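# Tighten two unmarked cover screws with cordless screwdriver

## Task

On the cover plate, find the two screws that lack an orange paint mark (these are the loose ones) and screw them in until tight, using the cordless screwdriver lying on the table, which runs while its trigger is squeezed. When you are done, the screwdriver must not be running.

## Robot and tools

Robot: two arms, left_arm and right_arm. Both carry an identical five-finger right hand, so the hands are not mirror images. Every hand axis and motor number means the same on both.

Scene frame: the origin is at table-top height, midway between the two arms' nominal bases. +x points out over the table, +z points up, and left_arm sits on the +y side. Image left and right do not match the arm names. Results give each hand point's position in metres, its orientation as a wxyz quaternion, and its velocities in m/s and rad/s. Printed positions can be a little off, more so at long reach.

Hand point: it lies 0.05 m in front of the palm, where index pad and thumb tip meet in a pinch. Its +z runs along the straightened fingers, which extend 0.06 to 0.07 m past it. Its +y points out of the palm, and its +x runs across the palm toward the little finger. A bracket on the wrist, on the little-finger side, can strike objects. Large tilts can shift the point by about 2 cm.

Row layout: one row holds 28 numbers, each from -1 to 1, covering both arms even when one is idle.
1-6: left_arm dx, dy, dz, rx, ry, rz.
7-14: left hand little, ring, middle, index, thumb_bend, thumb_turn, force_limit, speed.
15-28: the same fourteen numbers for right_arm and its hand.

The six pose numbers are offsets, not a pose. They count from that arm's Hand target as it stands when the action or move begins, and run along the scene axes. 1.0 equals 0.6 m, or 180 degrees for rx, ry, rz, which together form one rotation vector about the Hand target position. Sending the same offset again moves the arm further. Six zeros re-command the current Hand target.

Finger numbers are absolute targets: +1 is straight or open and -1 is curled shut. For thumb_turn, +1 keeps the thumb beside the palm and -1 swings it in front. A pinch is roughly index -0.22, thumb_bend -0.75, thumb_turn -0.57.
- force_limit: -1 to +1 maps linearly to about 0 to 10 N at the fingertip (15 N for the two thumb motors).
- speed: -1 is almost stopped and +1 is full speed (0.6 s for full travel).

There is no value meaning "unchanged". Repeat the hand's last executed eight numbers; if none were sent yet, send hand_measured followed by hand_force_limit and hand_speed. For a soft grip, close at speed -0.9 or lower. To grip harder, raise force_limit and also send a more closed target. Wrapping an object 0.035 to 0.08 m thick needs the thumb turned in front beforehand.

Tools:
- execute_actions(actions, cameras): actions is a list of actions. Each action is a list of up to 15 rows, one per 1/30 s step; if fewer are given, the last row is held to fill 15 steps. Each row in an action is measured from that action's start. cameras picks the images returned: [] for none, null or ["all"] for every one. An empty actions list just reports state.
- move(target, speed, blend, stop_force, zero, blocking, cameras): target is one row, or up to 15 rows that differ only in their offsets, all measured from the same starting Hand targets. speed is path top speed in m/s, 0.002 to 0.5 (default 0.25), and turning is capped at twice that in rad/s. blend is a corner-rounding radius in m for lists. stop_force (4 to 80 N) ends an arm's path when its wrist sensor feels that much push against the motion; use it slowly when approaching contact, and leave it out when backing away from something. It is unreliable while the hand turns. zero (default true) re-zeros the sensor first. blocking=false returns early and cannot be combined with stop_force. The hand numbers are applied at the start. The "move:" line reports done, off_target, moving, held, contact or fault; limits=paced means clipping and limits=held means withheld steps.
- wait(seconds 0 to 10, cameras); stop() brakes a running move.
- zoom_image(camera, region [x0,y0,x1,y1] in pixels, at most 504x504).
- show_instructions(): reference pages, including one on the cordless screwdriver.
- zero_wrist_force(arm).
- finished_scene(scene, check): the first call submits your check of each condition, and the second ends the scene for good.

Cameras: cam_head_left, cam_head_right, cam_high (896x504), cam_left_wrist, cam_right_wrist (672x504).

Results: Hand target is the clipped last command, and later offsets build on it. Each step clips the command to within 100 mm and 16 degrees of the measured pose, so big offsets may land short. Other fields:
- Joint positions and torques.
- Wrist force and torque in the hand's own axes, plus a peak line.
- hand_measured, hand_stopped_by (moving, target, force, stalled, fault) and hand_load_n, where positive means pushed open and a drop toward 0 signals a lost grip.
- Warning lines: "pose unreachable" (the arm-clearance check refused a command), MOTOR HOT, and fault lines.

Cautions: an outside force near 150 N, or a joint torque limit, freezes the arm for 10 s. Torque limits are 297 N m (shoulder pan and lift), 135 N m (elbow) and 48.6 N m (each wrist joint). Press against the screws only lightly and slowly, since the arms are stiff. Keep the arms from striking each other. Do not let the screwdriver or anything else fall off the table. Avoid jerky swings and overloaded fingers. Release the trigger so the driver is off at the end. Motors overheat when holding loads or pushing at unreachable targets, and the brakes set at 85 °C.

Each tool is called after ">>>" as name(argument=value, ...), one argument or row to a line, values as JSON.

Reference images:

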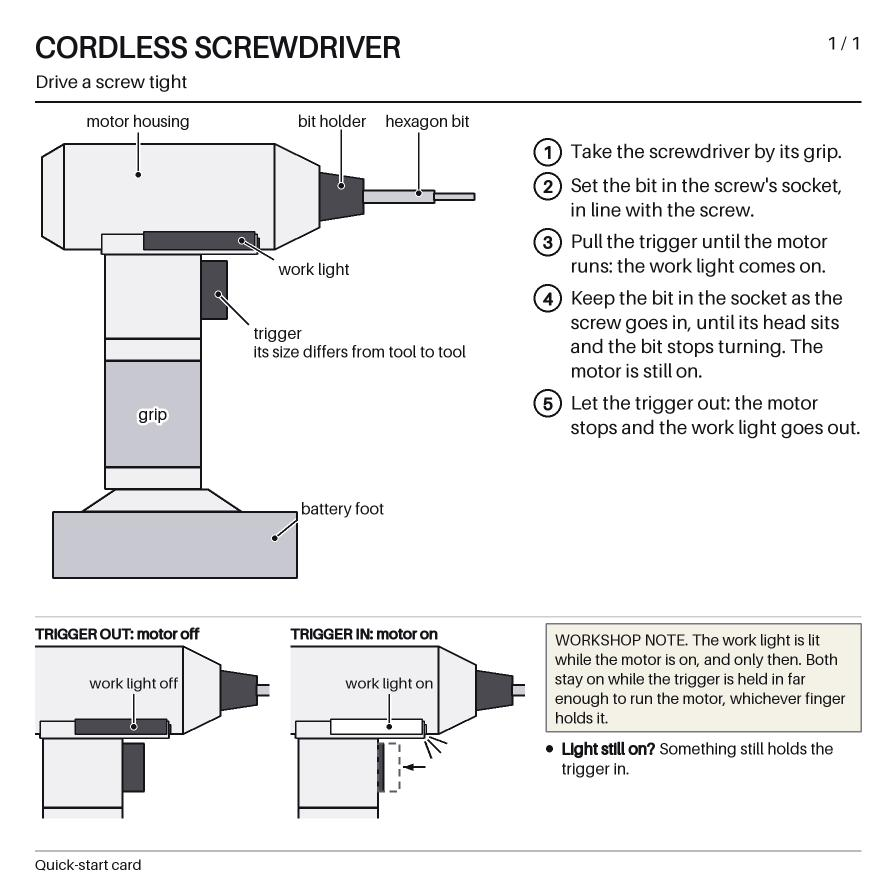

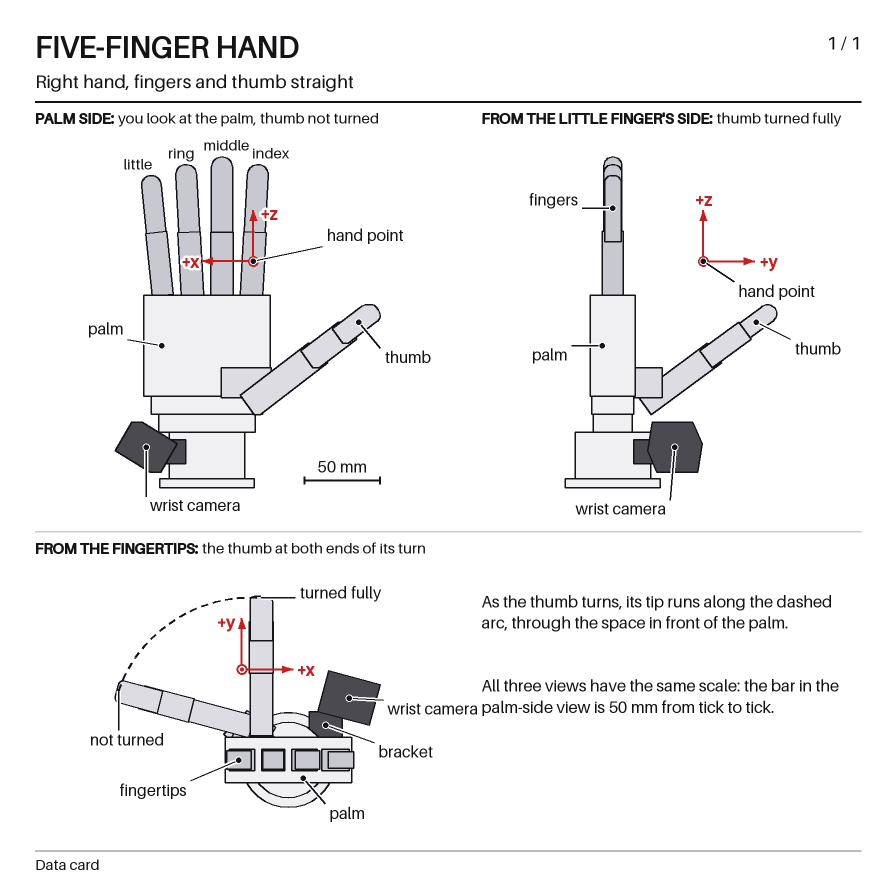

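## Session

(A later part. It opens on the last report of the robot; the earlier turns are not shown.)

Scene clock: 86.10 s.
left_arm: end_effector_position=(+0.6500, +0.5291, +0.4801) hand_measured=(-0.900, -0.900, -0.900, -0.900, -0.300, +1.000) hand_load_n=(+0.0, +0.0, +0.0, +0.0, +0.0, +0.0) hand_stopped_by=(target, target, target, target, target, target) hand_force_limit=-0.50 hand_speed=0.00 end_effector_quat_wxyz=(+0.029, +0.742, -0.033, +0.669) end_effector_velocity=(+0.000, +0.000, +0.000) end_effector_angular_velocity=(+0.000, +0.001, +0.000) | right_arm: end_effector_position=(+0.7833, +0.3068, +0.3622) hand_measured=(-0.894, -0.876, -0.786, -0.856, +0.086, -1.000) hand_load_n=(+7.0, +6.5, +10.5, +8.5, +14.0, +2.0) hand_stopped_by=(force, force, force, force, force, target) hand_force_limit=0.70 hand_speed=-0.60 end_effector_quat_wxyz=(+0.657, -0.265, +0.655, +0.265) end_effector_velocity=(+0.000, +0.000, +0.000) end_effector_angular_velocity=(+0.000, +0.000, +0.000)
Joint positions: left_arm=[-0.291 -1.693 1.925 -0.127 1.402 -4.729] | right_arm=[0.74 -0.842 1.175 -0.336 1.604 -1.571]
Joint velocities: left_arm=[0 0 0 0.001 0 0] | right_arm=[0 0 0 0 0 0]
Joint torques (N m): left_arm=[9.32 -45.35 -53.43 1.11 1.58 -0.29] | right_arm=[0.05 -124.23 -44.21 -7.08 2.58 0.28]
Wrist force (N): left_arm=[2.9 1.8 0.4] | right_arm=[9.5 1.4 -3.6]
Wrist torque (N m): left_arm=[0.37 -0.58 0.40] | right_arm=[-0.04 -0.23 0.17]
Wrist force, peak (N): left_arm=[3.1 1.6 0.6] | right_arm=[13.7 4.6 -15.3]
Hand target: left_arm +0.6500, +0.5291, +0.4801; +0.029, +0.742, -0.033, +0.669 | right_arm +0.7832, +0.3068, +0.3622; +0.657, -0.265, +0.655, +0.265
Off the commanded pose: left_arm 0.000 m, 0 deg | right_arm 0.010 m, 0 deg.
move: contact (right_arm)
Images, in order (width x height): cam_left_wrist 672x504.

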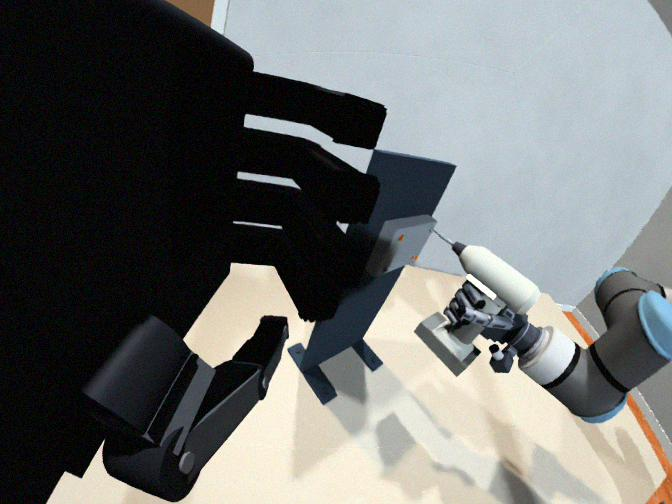

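>>> zoom_image(
  camera="cam_left_wrist",
  region=[420, 218, 450, 248],
)

>>> execute_actions(
  actions=[],
)

>>> zoom_image(
  camera="cam_high",
  region=[435, 165, 475, 195],
)

>>> zoom_image(
  camera="cam_head_right",
  region=[325, 110, 365, 140],
)

>>> zoom_image(
  camera="cam_head_left",
  region=[310, 100, 370, 160],
)

Scaled by 16.800 from the camera's 672x504 image, which has a finer 960x720 frame.

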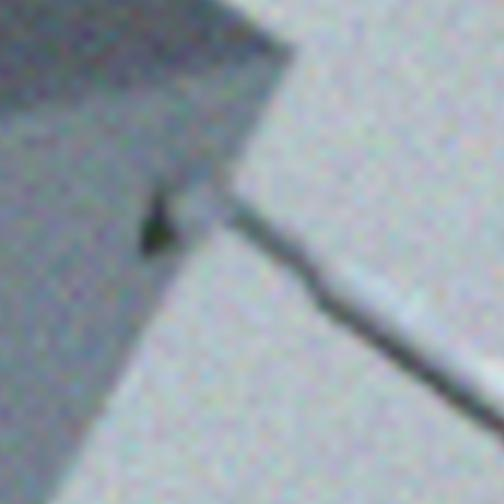

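Scene clock: 86.30 s.
left_arm: end_effector_position=(+0.6500, +0.5291, +0.4801) hand_measured=(-0.900, -0.900, -0.900, -0.900, -0.300, +1.000) hand_load_n=(+0.0, +0.0, +0.0, +0.0, +0.0, +0.0) hand_stopped_by=(target, target, target, target, target, target) hand_force_limit=-0.50 hand_speed=0.00 end_effector_quat_wxyz=(+0.029, +0.742, -0.033, +0.669) end_effector_velocity=(+0.000, +0.000, +0.000) end_effector_angular_velocity=(+0.001, +0.000, +0.001) | right_arm: end_effector_position=(+0.7833, +0.3068, +0.3622) hand_measured=(-0.894, -0.876, -0.786, -0.856, +0.086, -1.000) hand_load_n=(+7.0, +6.5, +10.0, +8.5, +14.0, +2.0) hand_stopped_by=(force, force, force, force, force, target) hand_force_limit=0.70 hand_speed=-0.60 end_effector_quat_wxyz=(+0.657, -0.265, +0.655, +0.265) end_effector_velocity=(+0.000, +0.000, +0.001) end_effector_angular_velocity=(+0.001, -0.001, +0.000)
Joint positions: left_arm=[-0.291 -1.693 1.925 -0.127 1.402 -4.729] | right_arm=[0.74 -0.842 1.175 -0.336 1.604 -1.571]
Joint velocities: left_arm=[0 0 0 0 0 0.001] | right_arm=[0 -0.001 0 0 0 0]
Joint torques (N m): left_arm=[9.81 -45.51 -52.83 0.63 1.59 -0.04] | right_arm=[1.03 -123.35 -44.33 -6.96 2.63 0.36]
Wrist force (N): left_arm=[2.5 1.3 0.5] | right_arm=[9.6 1.3 -3.2]
Wrist torque (N m): left_arm=[0.29 -0.51 0.36] | right_arm=[-0.06 -0.28 0.18]
Wrist force, peak (N): left_arm=[3.2 1.7 0.6] | right_arm=[9.8 1.2 -3.4]
Hand target: left_arm +0.6500, +0.5291, +0.4801; +0.029, +0.742, -0.033, +0.669 | right_arm +0.7832, +0.3068, +0.3622; +0.657, -0.265, +0.655, +0.265
Off the commanded pose: left_arm 0.000 m, 0 deg | right_arm 0.010 m, 0 deg.

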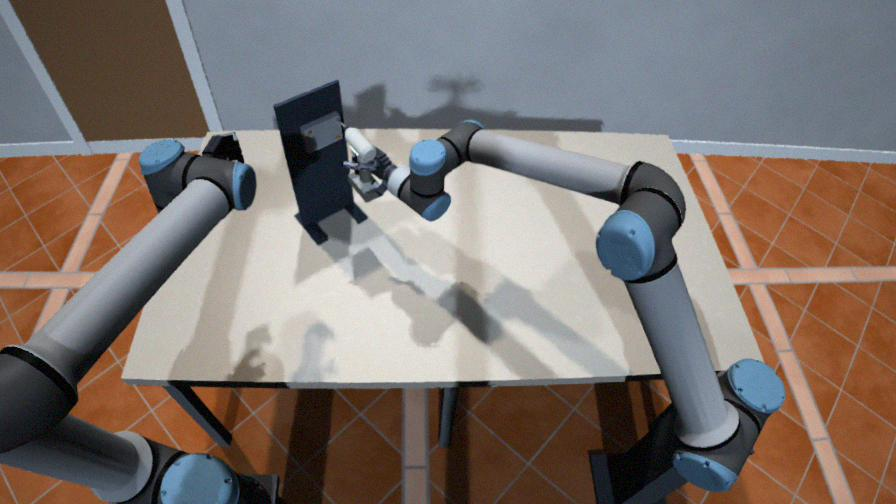

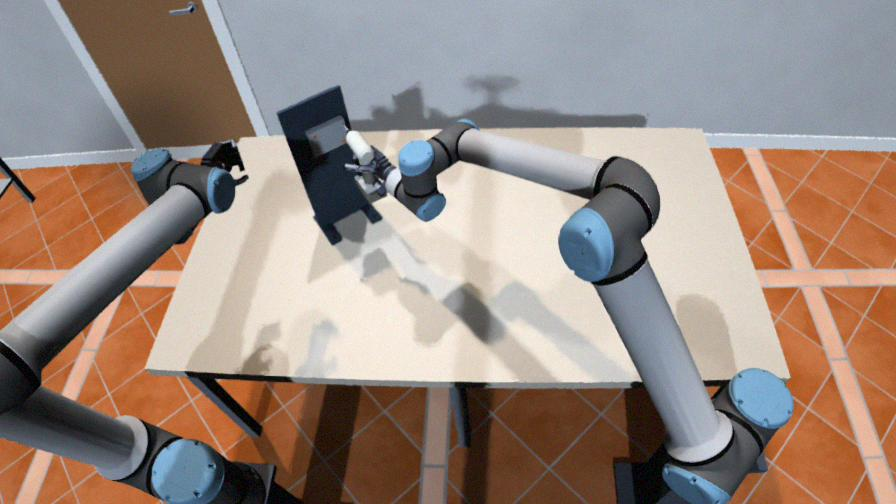

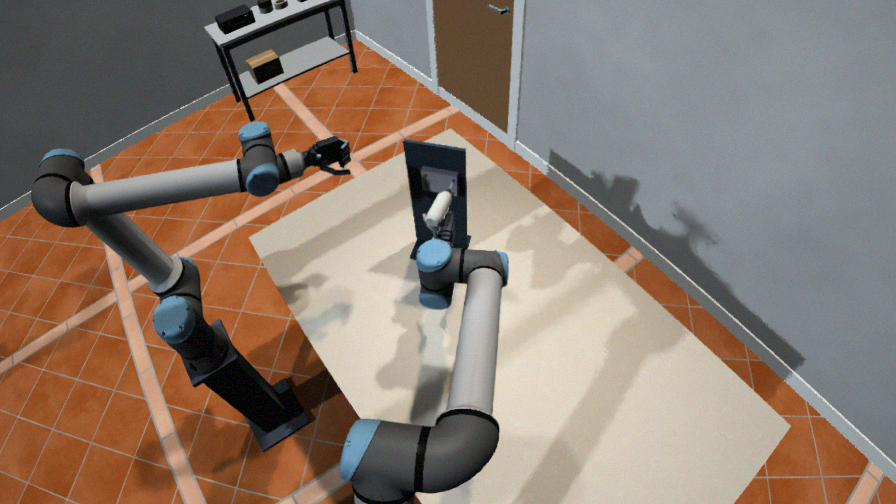

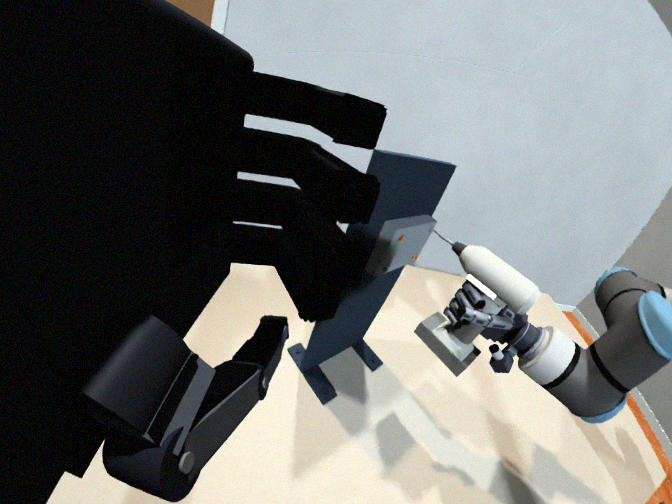

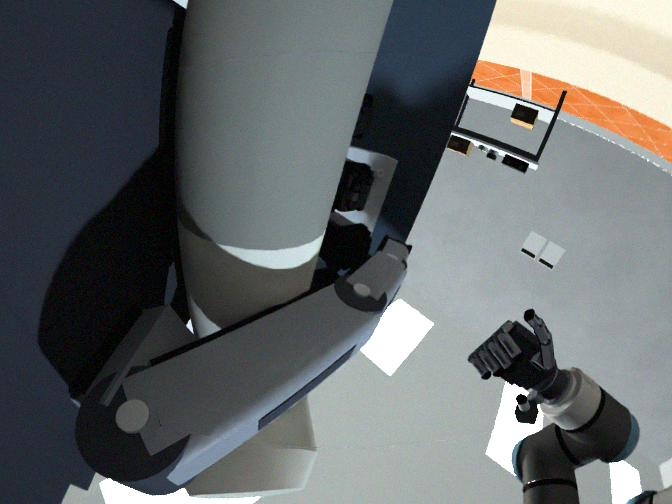

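Scaled by 12.600.

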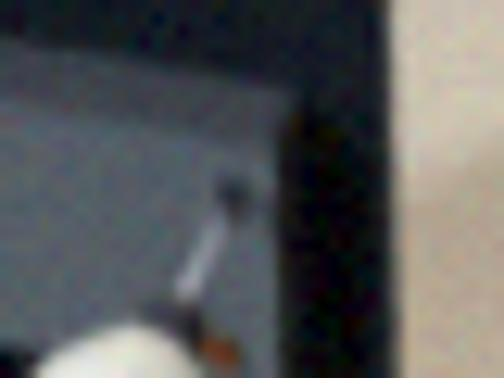

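Scaled by 12.600.

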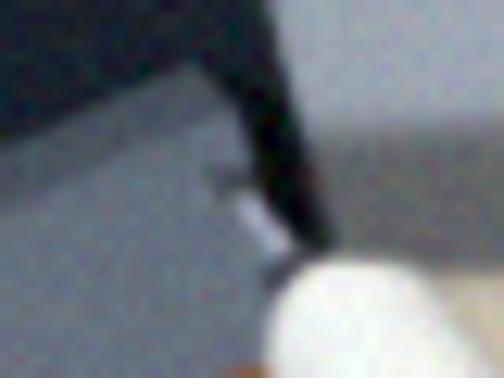

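Scaled by 8.400.

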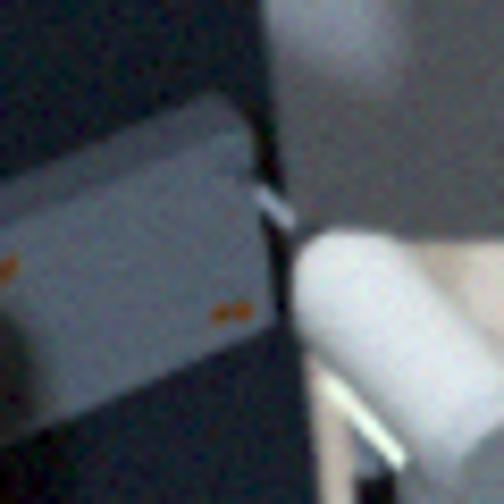

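>>> move(
  target=[0,0,0,0,0,0,-0.9,-0.9,-0.9,-0.9,-0.3,1,-0.5,0,-0.0277,-0.0185,0,0,0,0,-0.98,-1,-1,-0.6,-1,-1,0.7,-0.3],
  speed=0.05,
  cameras=["cam_left_wrist", "cam_high", "cam_head_right","cam_head_left"],
)

>>> zoom_image(
  camera="cam_left_wrist",
  region=[420, 218, 450, 248],
)

>>> zoom_image(
  camera="cam_high",
  region=[435, 165, 475, 195],
)

>>> zoom_image(
  camera="cam_head_right",
  region=[325, 110, 365, 140],
)

>>> zoom_image(
  camera="cam_left_wrist",
  region=[400, 200, 500, 300],
)

Scene clock: 87.70 s.
left_arm: end_effector_position=(+0.6500, +0.5291, +0.4801) hand_measured=(-0.900, -0.900, -0.900, -0.900, -0.300, +1.000) hand_load_n=(+0.0, +0.0, +0.0, +0.0, +0.0, +0.0) hand_stopped_by=(target, target, target, target, target, target) hand_force_limit=-0.50 hand_speed=0.00 end_effector_quat_wxyz=(+0.029, +0.742, -0.033, +0.669) end_effector_velocity=(+0.000, +0.000, +0.000) end_effector_angular_velocity=(-0.001, +0.000, +0.000) | right_arm: end_effector_position=(+0.7665, +0.2957, +0.3623) hand_measured=(-0.894, -0.876, -0.786, -0.600, +0.086, -1.000) hand_load_n=(+5.5, +6.5, +11.0, +0.0, +13.5, +3.0) hand_stopped_by=(force, force, force, target, force, target) hand_force_limit=0.70 hand_speed=-0.30 end_effector_quat_wxyz=(+0.657, -0.265, +0.655, +0.265) end_effector_velocity=(+0.000, +0.001, +0.000) end_effector_angular_velocity=(-0.002, +0.002, +0.001)
Joint positions: left_arm=[-0.291 -1.693 1.925 -0.127 1.402 -4.729] | right_arm=[0.745 -0.873 1.229 -0.36 1.608 -1.571]
Joint velocities: left_arm=[0 0 0 -0.001 0 0] | right_arm=[0 0.002 -0.004 0.004 -0.001 0]
Joint torques (N m): left_arm=[10.66 -43.44 -51.01 0.65 1.17 0.24] | right_arm=[-1.18 -100.81 -52.65 -1.93 0.27 -0.35]
Wrist force (N): left_arm=[2.8 1.5 0.9] | right_arm=[8.0 0.2 -0.3]
Wrist torque (N m): left_arm=[0.31 -0.56 0.39] | right_arm=[-0.13 -0.23 0.12]
Wrist force, peak (N): left_arm=[2.9 2.0 0.8] | right_arm=[9.5 1.2 -3.6]
Hand target: left_arm +0.6500, +0.5291, +0.4801; +0.029, +0.742, -0.033, +0.669 | right_arm +0.7666, +0.2957, +0.3622; +0.657, -0.265, +0.655, +0.265
Off the commanded pose: left_arm 0.000 m, 0 deg | right_arm 0.000 m, 0 deg.
move: done
Images, in order (width x height): cam_head_left 896x504, cam_head_right 896x504, cam_high 896x504, cam_left_wrist 672x504.

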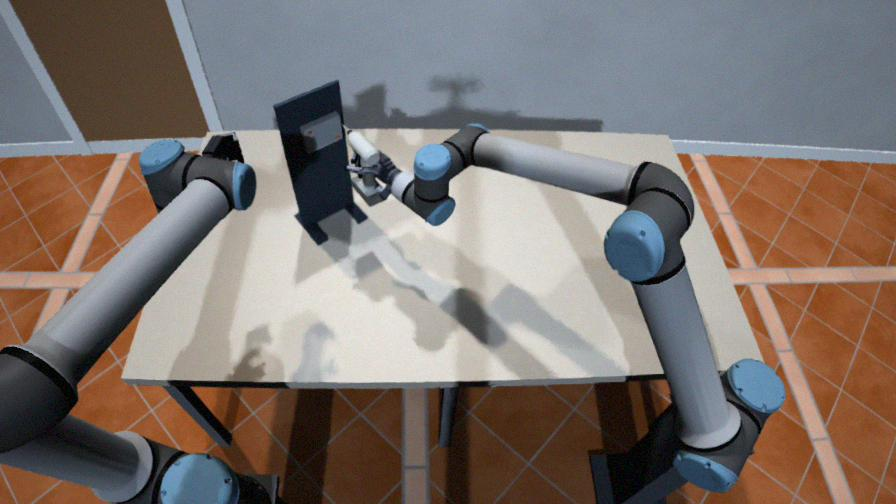

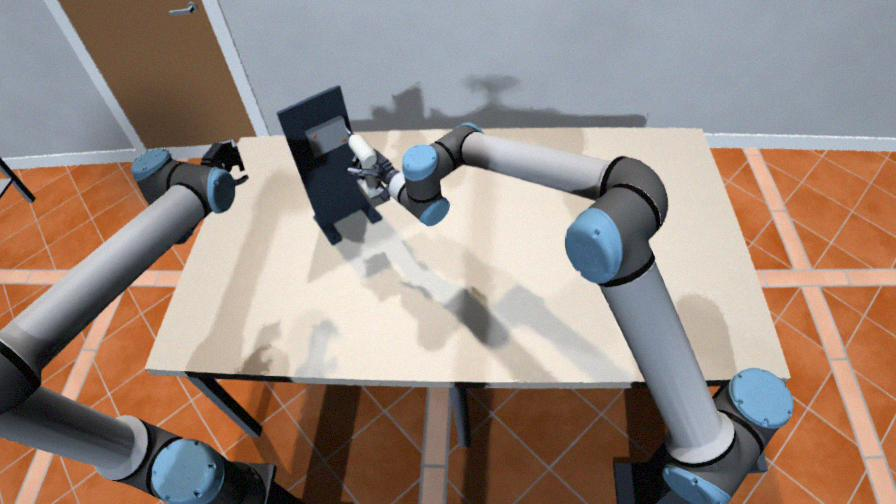

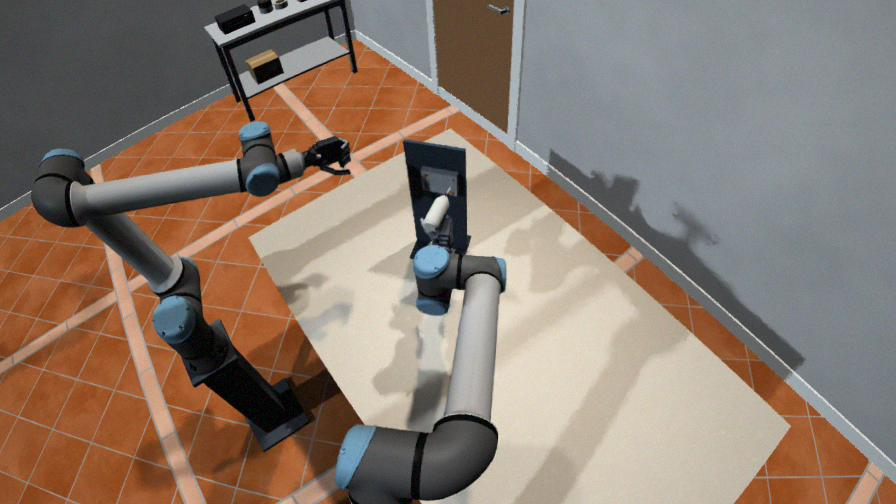

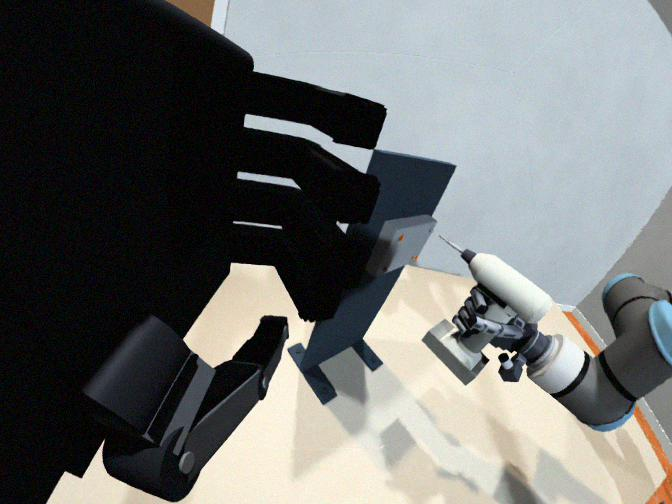

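Scaled by 16.800 from the camera's 672x504 image, which has a finer 960x720 frame.

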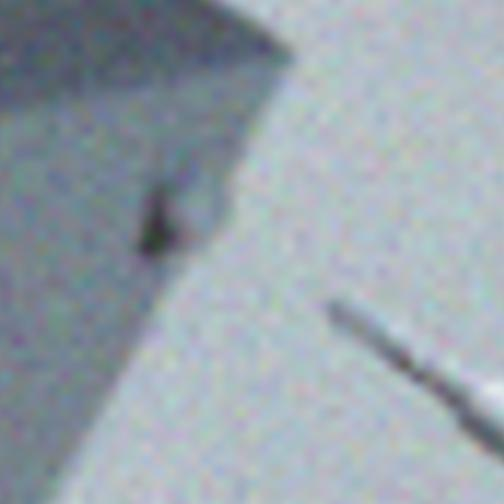

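Scaled by 12.600.

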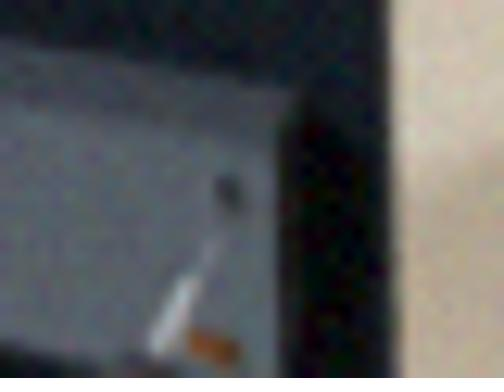

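Scaled by 12.600.

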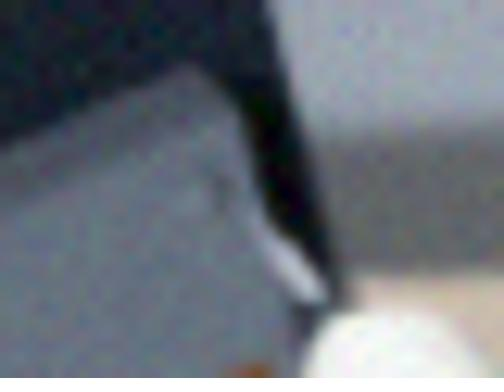

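Scaled by 5.040 from the camera's 672x504 image, which has a finer 960x720 frame.

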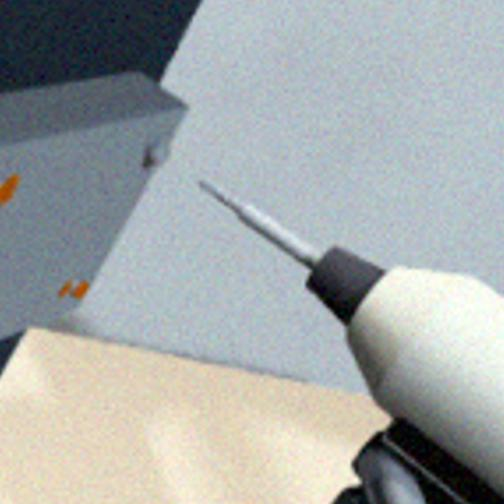

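>>> move(
  target=[0.133,-0.078,-0.063,0,0,0,-0.9,-0.9,-0.9,-0.9,-0.3,1,-0.5,0,0,0,0,0,0,0,-0.98,-1,-1,-0.6,-1,-1,0.7,-0.3],
  speed=0.12,
  cameras=["cam_left_wrist", "cam_high"],
)

>>> zoom_image(
  camera="cam_left_wrist",
  region=[420, 190, 500, 270],
)

Scene clock: 90.00 s.
left_arm: end_effector_position=(+0.7298, +0.4821, +0.4423) hand_measured=(-0.900, -0.900, -0.900, -0.900, -0.300, +1.000) hand_load_n=(+0.0, +0.0, -0.5, +0.0, +0.0, +0.0) hand_stopped_by=(target, target, target, target, target, target) hand_force_limit=-0.50 hand_speed=0.00 end_effector_quat_wxyz=(+0.029, +0.742, -0.033, +0.669) end_effector_velocity=(-0.002, +0.001, -0.001) end_effector_angular_velocity=(-0.001, +0.004, +0.000) | right_arm: end_effector_position=(+0.7666, +0.2957, +0.3622) hand_measured=(-0.894, -0.876, -0.786, -0.600, +0.086, -1.000) hand_load_n=(+5.5, +6.5, +11.0, +0.5, +13.5, +3.0) hand_stopped_by=(force, force, force, target, force, target) hand_force_limit=0.70 hand_speed=-0.30 end_effector_quat_wxyz=(+0.657, -0.265, +0.655, +0.265) end_effector_velocity=(+0.000, +0.000, +0.000) end_effector_angular_velocity=(+0.000, +0.000, +0.000)
Joint positions: left_arm=[-0.337 -1.54 1.848 -0.203 1.356 -4.734] | right_arm=[0.745 -0.873 1.229 -0.36 1.608 -1.571]
Joint velocities: left_arm=[0.001 -0.003 0.004 0.003 0.001 -0.002] | right_arm=[0 0 0 0.001 0 0]
Joint torques (N m): left_arm=[6.82 -56.4 -28.64 1.81 2.08 -2.18] | right_arm=[-14.66 -101.7 -50.15 -2.81 -0.43 -0.55]
Wrist force (N): left_arm=[3.0 1.3 0.9] | right_arm=[8.3 0.1 -0.5]
Wrist torque (N m): left_arm=[0.27 -0.60 0.39] | right_arm=[-0.13 -0.27 0.14]
Wrist force, peak (N): left_arm=[3.5 0.8 -0.7] | right_arm=[8.4 0.3 -0.4]
Hand target: left_arm +0.7297, +0.4821, +0.4421; +0.029, +0.742, -0.033, +0.669 | right_arm +0.7666, +0.2957, +0.3622; +0.657, -0.265, +0.655, +0.265
Off the commanded pose: left_arm 0.000 m, 0 deg | right_arm 0.000 m, 0 deg.
move: done
Images, in order (width x height): cam_high 896x504, cam_left_wrist 672x504.

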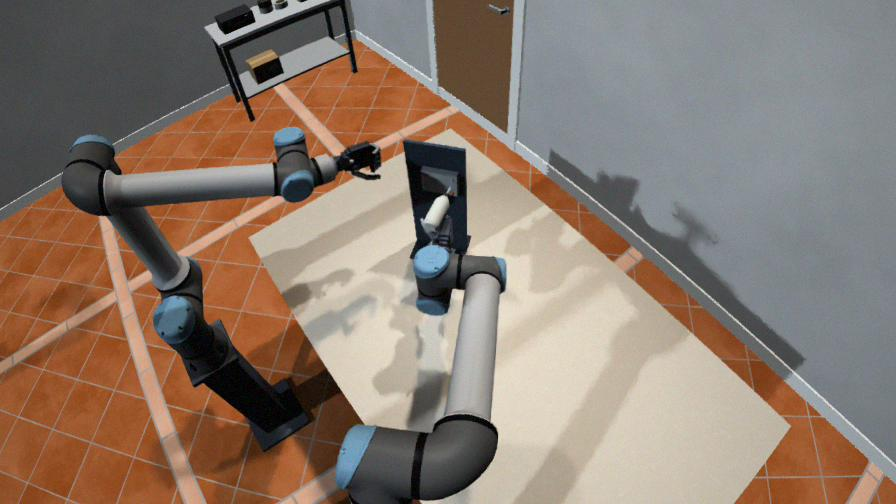

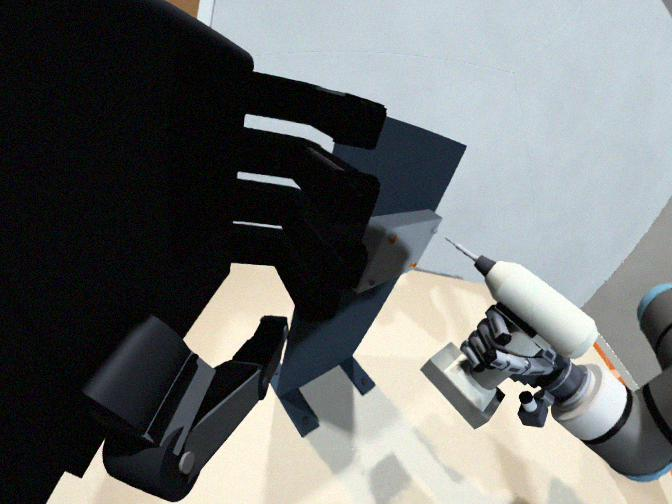

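Scaled by 6.300 from the camera's 672x504 image, which has a finer 960x720 frame.

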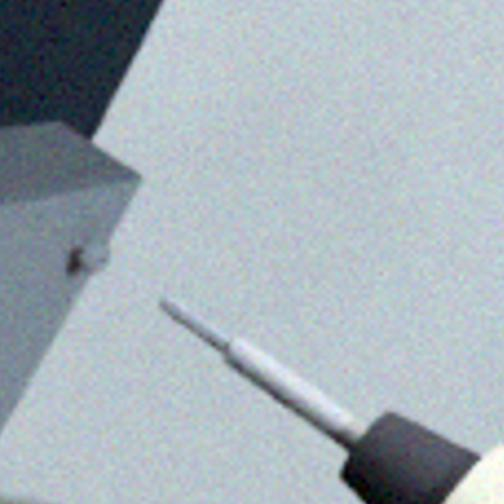

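>>> zoom_image(
  camera="cam_left_wrist",
  region=[425, 215, 455, 245],
)

>>> zoom_image(
  camera="cam_left_wrist",
  region=[360, 205, 450, 295],
)

Scaled by 16.800 from the camera's 672x504 image, which has a finer 960x720 frame.

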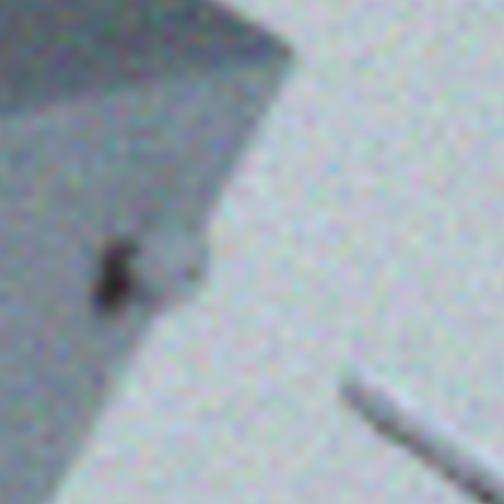

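Scaled by 5.600 from the camera's 672x504 image, which has a finer 960x720 frame.

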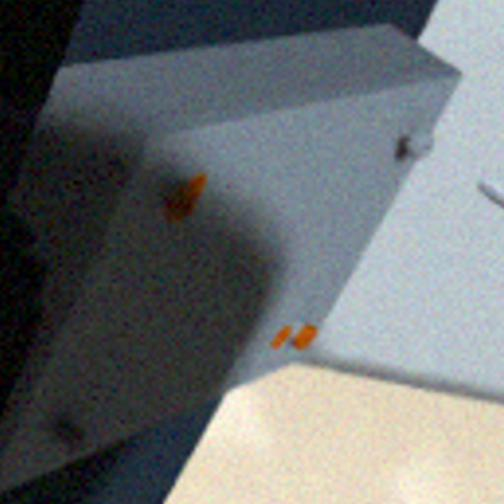

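>>> move(
  target=[0,0,0,0,0,0,-0.9,-0.9,-0.9,-0.9,-0.3,1,-0.5,0,0.0254,0.0170,0,0,0,0,-0.98,-1,-1,-0.6,-1,-1,0.7,-0.3],
  speed=0.04,
  cameras=[],
)

>>> move(
  target=[0,0,0,0,0,0,-0.9,-0.9,-0.9,-0.9,-0.3,1,-0.5,0,0.0139,0.0093,0,0,0,0,-0.98,-1,-1,-0.6,-1,-1,0.7,-0.3],
  speed=0.006,
  stop_force=6,
  cameras=["cam_left_wrist", "cam_high"],
)

>>> zoom_image(
  camera="cam_left_wrist",
  region=[425, 215, 455, 245],
)

>>> zoom_image(
  camera="cam_high",
  region=[435, 165, 475, 195],
)

Scene clock: 91.33 s.
left_arm: end_effector_position=(+0.7297, +0.4821, +0.4420) hand_measured=(-0.900, -0.900, -0.900, -0.900, -0.300, +1.000) hand_load_n=(+0.0, +0.0, +0.0, +0.0, +0.0, +0.0) hand_stopped_by=(target, target, target, target, target, target) hand_force_limit=-0.50 hand_speed=0.00 end_effector_quat_wxyz=(+0.029, +0.742, -0.033, +0.669) end_effector_velocity=(+0.000, +0.000, +0.000) end_effector_angular_velocity=(+0.001, +0.000, +0.000) | right_arm: end_effector_position=(+0.7820, +0.3058, +0.3621) hand_measured=(-0.894, -0.876, -0.786, -0.600, +0.086, -1.000) hand_load_n=(+5.5, +6.5, +11.0, +0.5, +13.0, +3.0) hand_stopped_by=(force, force, force, target, force, target) hand_force_limit=0.70 hand_speed=-0.30 end_effector_quat_wxyz=(+0.657, -0.265, +0.655, +0.265) end_effector_velocity=(-0.001, -0.001, +0.002) end_effector_angular_velocity=(+0.002, -0.002, +0.000)
Joint positions: left_arm=[-0.336 -1.54 1.849 -0.203 1.357 -4.734] | right_arm=[0.741 -0.844 1.18 -0.338 1.604 -1.571]
Joint velocities: left_arm=[0 0 0 0 -0.001 0.001] | right_arm=[0 -0.003 0.003 -0.003 0 0]
Joint torques (N m): left_arm=[7.73 -53.99 -31.87 0.63 2.13 2.99] | right_arm=[0.53 -121.68 -39.6 -7.48 0.65 0.82]
Wrist force (N): left_arm=[2.6 1.4 1.0] | right_arm=[8.4 0.2 -0.3]
Wrist torque (N m): left_arm=[0.27 -0.54 0.37] | right_arm=[-0.13 -0.29 0.15]
Wrist force, peak (N): left_arm=[3.1 1.6 0.6] | right_arm=[8.4 0.2 -0.5]
Hand target: left_arm +0.7297, +0.4821, +0.4421; +0.029, +0.742, -0.033, +0.669 | right_arm +0.7819, +0.3059, +0.3622; +0.657, -0.265, +0.655, +0.265
Off the commanded pose: left_arm 0.000 m, 0 deg | right_arm 0.000 m, 0 deg.
move: done
No camera images: "cameras" was empty.

Scene clock: 92.33 s.
left_arm: end_effector_position=(+0.7297, +0.4821, +0.4420) hand_measured=(-0.900, -0.900, -0.900, -0.900, -0.300, +1.000) hand_load_n=(+0.0, +0.0, +0.0, +0.0, +0.0, +0.0) hand_stopped_by=(target, target, target, target, target, target) hand_force_limit=-0.50 hand_speed=0.00 end_effector_quat_wxyz=(+0.029, +0.742, -0.033, +0.669) end_effector_velocity=(+0.000, +0.000, +0.000) end_effector_angular_velocity=(+0.000, -0.001, +0.000) | right_arm: end_effector_position=(+0.7828, +0.3065, +0.3623) hand_measured=(-0.894, -0.876, -0.786, -0.600, +0.086, -1.000) hand_load_n=(+5.5, +6.0, +10.5, +0.0, +13.5, +2.5) hand_stopped_by=(force, force, force, target, force, target) hand_force_limit=0.70 hand_speed=-0.30 end_effector_quat_wxyz=(+0.657, -0.265, +0.655, +0.265) end_effector_velocity=(+0.000, +0.000, +0.001) end_effector_angular_velocity=(+0.000, +0.000, +0.000)
Joint positions: left_arm=[-0.336 -1.54 1.849 -0.203 1.357 -4.734] | right_arm=[0.741 -0.842 1.177 -0.337 1.604 -1.571]
Joint velocities: left_arm=[0 0 0 -0.001 0 0.001] | right_arm=[0 -0.001 0 0 0 0]
Joint torques (N m): left_arm=[7.97 -56.64 -34.26 -0.08 1.95 2.83] | right_arm=[-0.21 -124.21 -42.67 -6.77 1.79 1.41]
Wrist force (N): left_arm=[3.0 1.6 0.6] | right_arm=[8.9 0.9 -2.8]
Wrist torque (N m): left_arm=[0.32 -0.60 0.40] | right_arm=[-0.08 -0.29 0.15]
Wrist force, peak (N): left_arm=[3.2 1.4 1.1] | right_arm=[10.4 1.8 -10.3]
Hand target: left_arm +0.7297, +0.4821, +0.4421; +0.029, +0.742, -0.033, +0.669 | right_arm +0.7828, +0.3066, +0.3623; +0.657, -0.265, +0.655, +0.265
Off the commanded pose: left_arm 0.000 m, 0 deg | right_arm 0.009 m, 0 deg.
move: contact (right_arm)
Images, in order (width x height): cam_high 896x504, cam_left_wrist 672x504.

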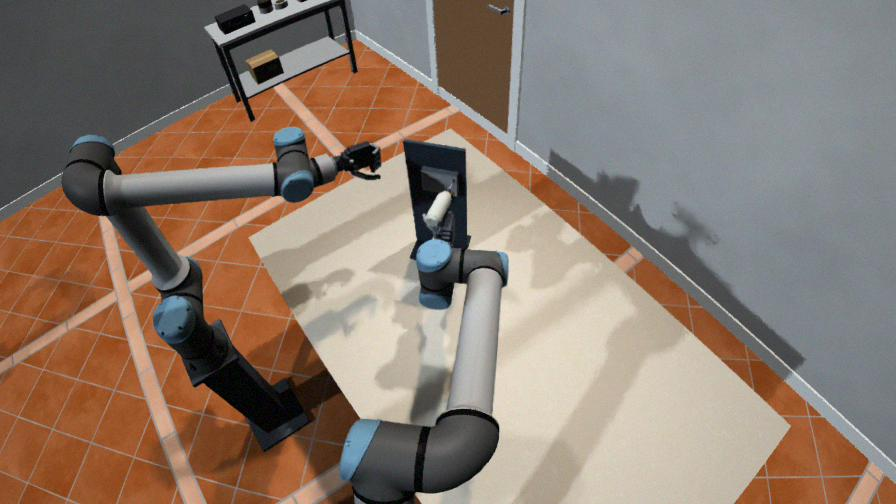

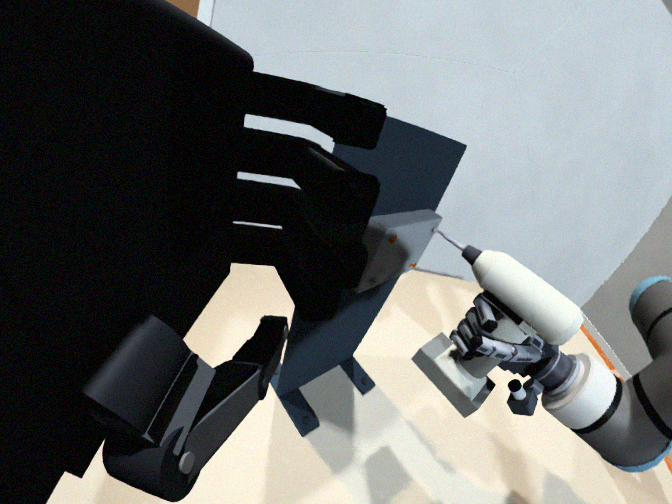

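Scaled by 16.800 from the camera's 672x504 image, which has a finer 960x720 frame.

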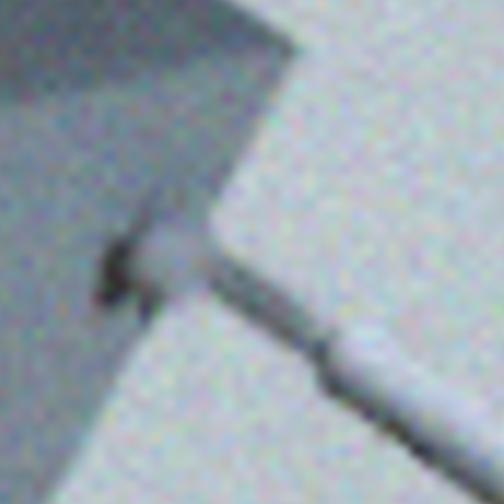

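Scaled by 12.600.

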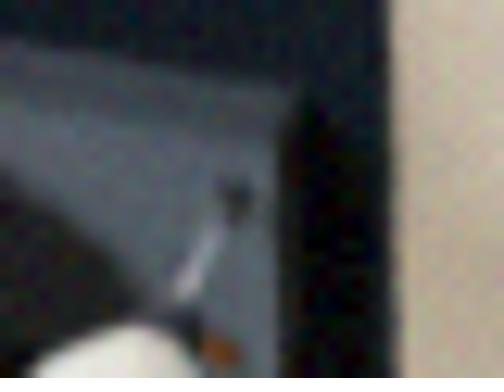

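>>> move(
  target=[0,0,0,0,0,0,-0.9,-0.9,-0.9,-0.9,-0.3,1,-0.5,0,0.0028,-0.0042,0,0,0,0,-0.98,-1,-1,-0.6,-1,-1,0.7,-0.3],
  speed=0.006,
  stop_force=6,
  cameras=["cam_left_wrist", "cam_high"],
)

>>> zoom_image(
  camera="cam_left_wrist",
  region=[425, 215, 455, 245],
)

>>> zoom_image(
  camera="cam_high",
  region=[435, 165, 475, 195],
)

Scene clock: 93.97 s.
left_arm: end_effector_position=(+0.7297, +0.4821, +0.4420) hand_measured=(-0.900, -0.900, -0.900, -0.900, -0.300, +1.000) hand_load_n=(+0.0, +0.0, +0.5, +0.0, +0.0, +0.0) hand_stopped_by=(target, target, target, target, target, target) hand_force_limit=-0.50 hand_speed=0.00 end_effector_quat_wxyz=(+0.029, +0.742, -0.033, +0.669) end_effector_velocity=(+0.000, -0.001, +0.001) end_effector_angular_velocity=(+0.000, -0.001, -0.001) | right_arm: end_effector_position=(+0.7845, +0.3040, +0.3623) hand_measured=(-0.894, -0.876, -0.786, -0.600, +0.086, -1.000) hand_load_n=(+5.5, +6.5, +11.0, +0.0, +13.5, +3.0) hand_stopped_by=(force, force, force, target, force, target) hand_force_limit=0.70 hand_speed=-0.30 end_effector_quat_wxyz=(+0.657, -0.265, +0.655, +0.265) end_effector_velocity=(+0.000, +0.000, +0.002) end_effector_angular_velocity=(+0.001, -0.001, +0.000)
Joint positions: left_arm=[-0.336 -1.54 1.849 -0.203 1.357 -4.734] | right_arm=[0.737 -0.844 1.18 -0.339 1.601 -1.571]
Joint velocities: left_arm=[-0.001 -0.001 0 0 0 0.001] | right_arm=[0 -0.001 0 0 0 0]
Joint torques (N m): left_arm=[10.08 -56.29 -39.34 -0.57 1.91 2.67] | right_arm=[0.18 -111.49 -51.08 -5.02 1.2 1.92]
Wrist force (N): left_arm=[3.0 1.1 0.8] | right_arm=[7.7 0.2 -0.8]
Wrist torque (N m): left_arm=[0.24 -0.60 0.39] | right_arm=[-0.10 -0.17 0.10]
Wrist force, peak (N): left_arm=[3.1 1.6 0.9] | right_arm=[8.9 1.2 -2.6]
Hand target: left_arm +0.7297, +0.4821, +0.4421; +0.029, +0.742, -0.033, +0.669 | right_arm +0.7845, +0.3040, +0.3623; +0.657, -0.265, +0.655, +0.265
Off the commanded pose: left_arm 0.000 m, 0 deg | right_arm 0.000 m, 0 deg.
move: done
Images, in order (width x height): cam_high 896x504, cam_left_wrist 672x504.

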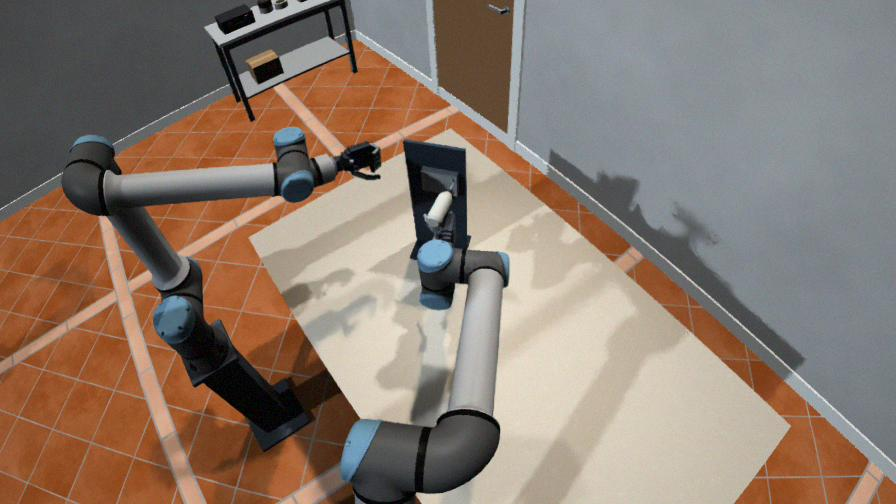

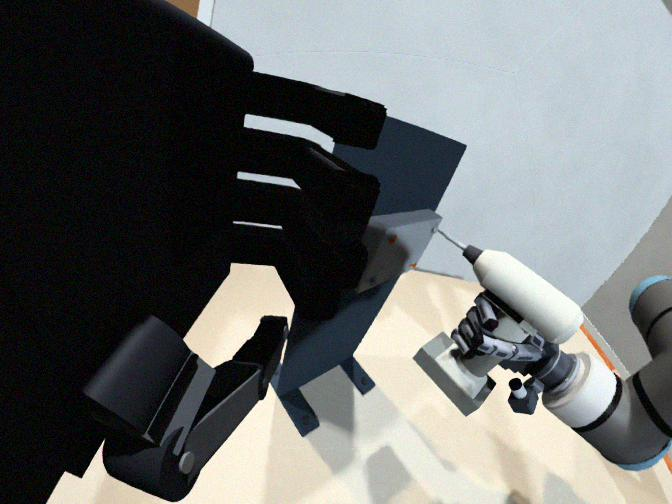

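Scaled by 16.800 from the camera's 672x504 image, which has a finer 960x720 frame.

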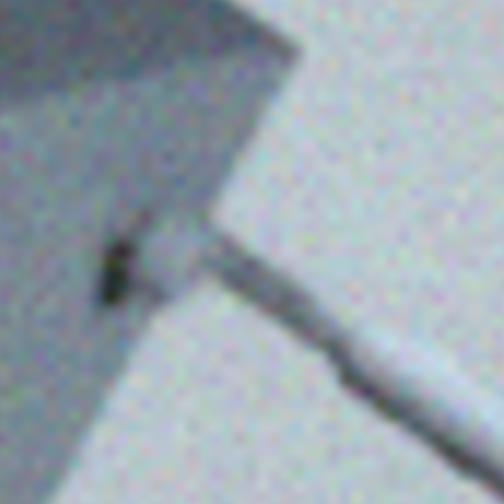

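Scaled by 12.600.

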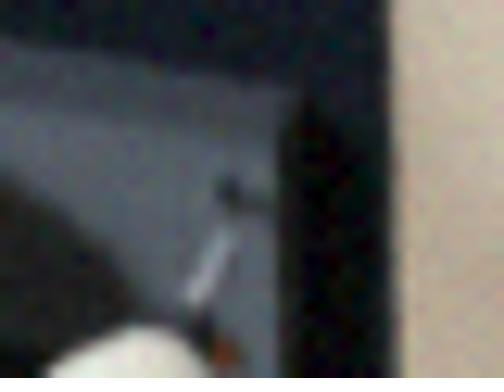

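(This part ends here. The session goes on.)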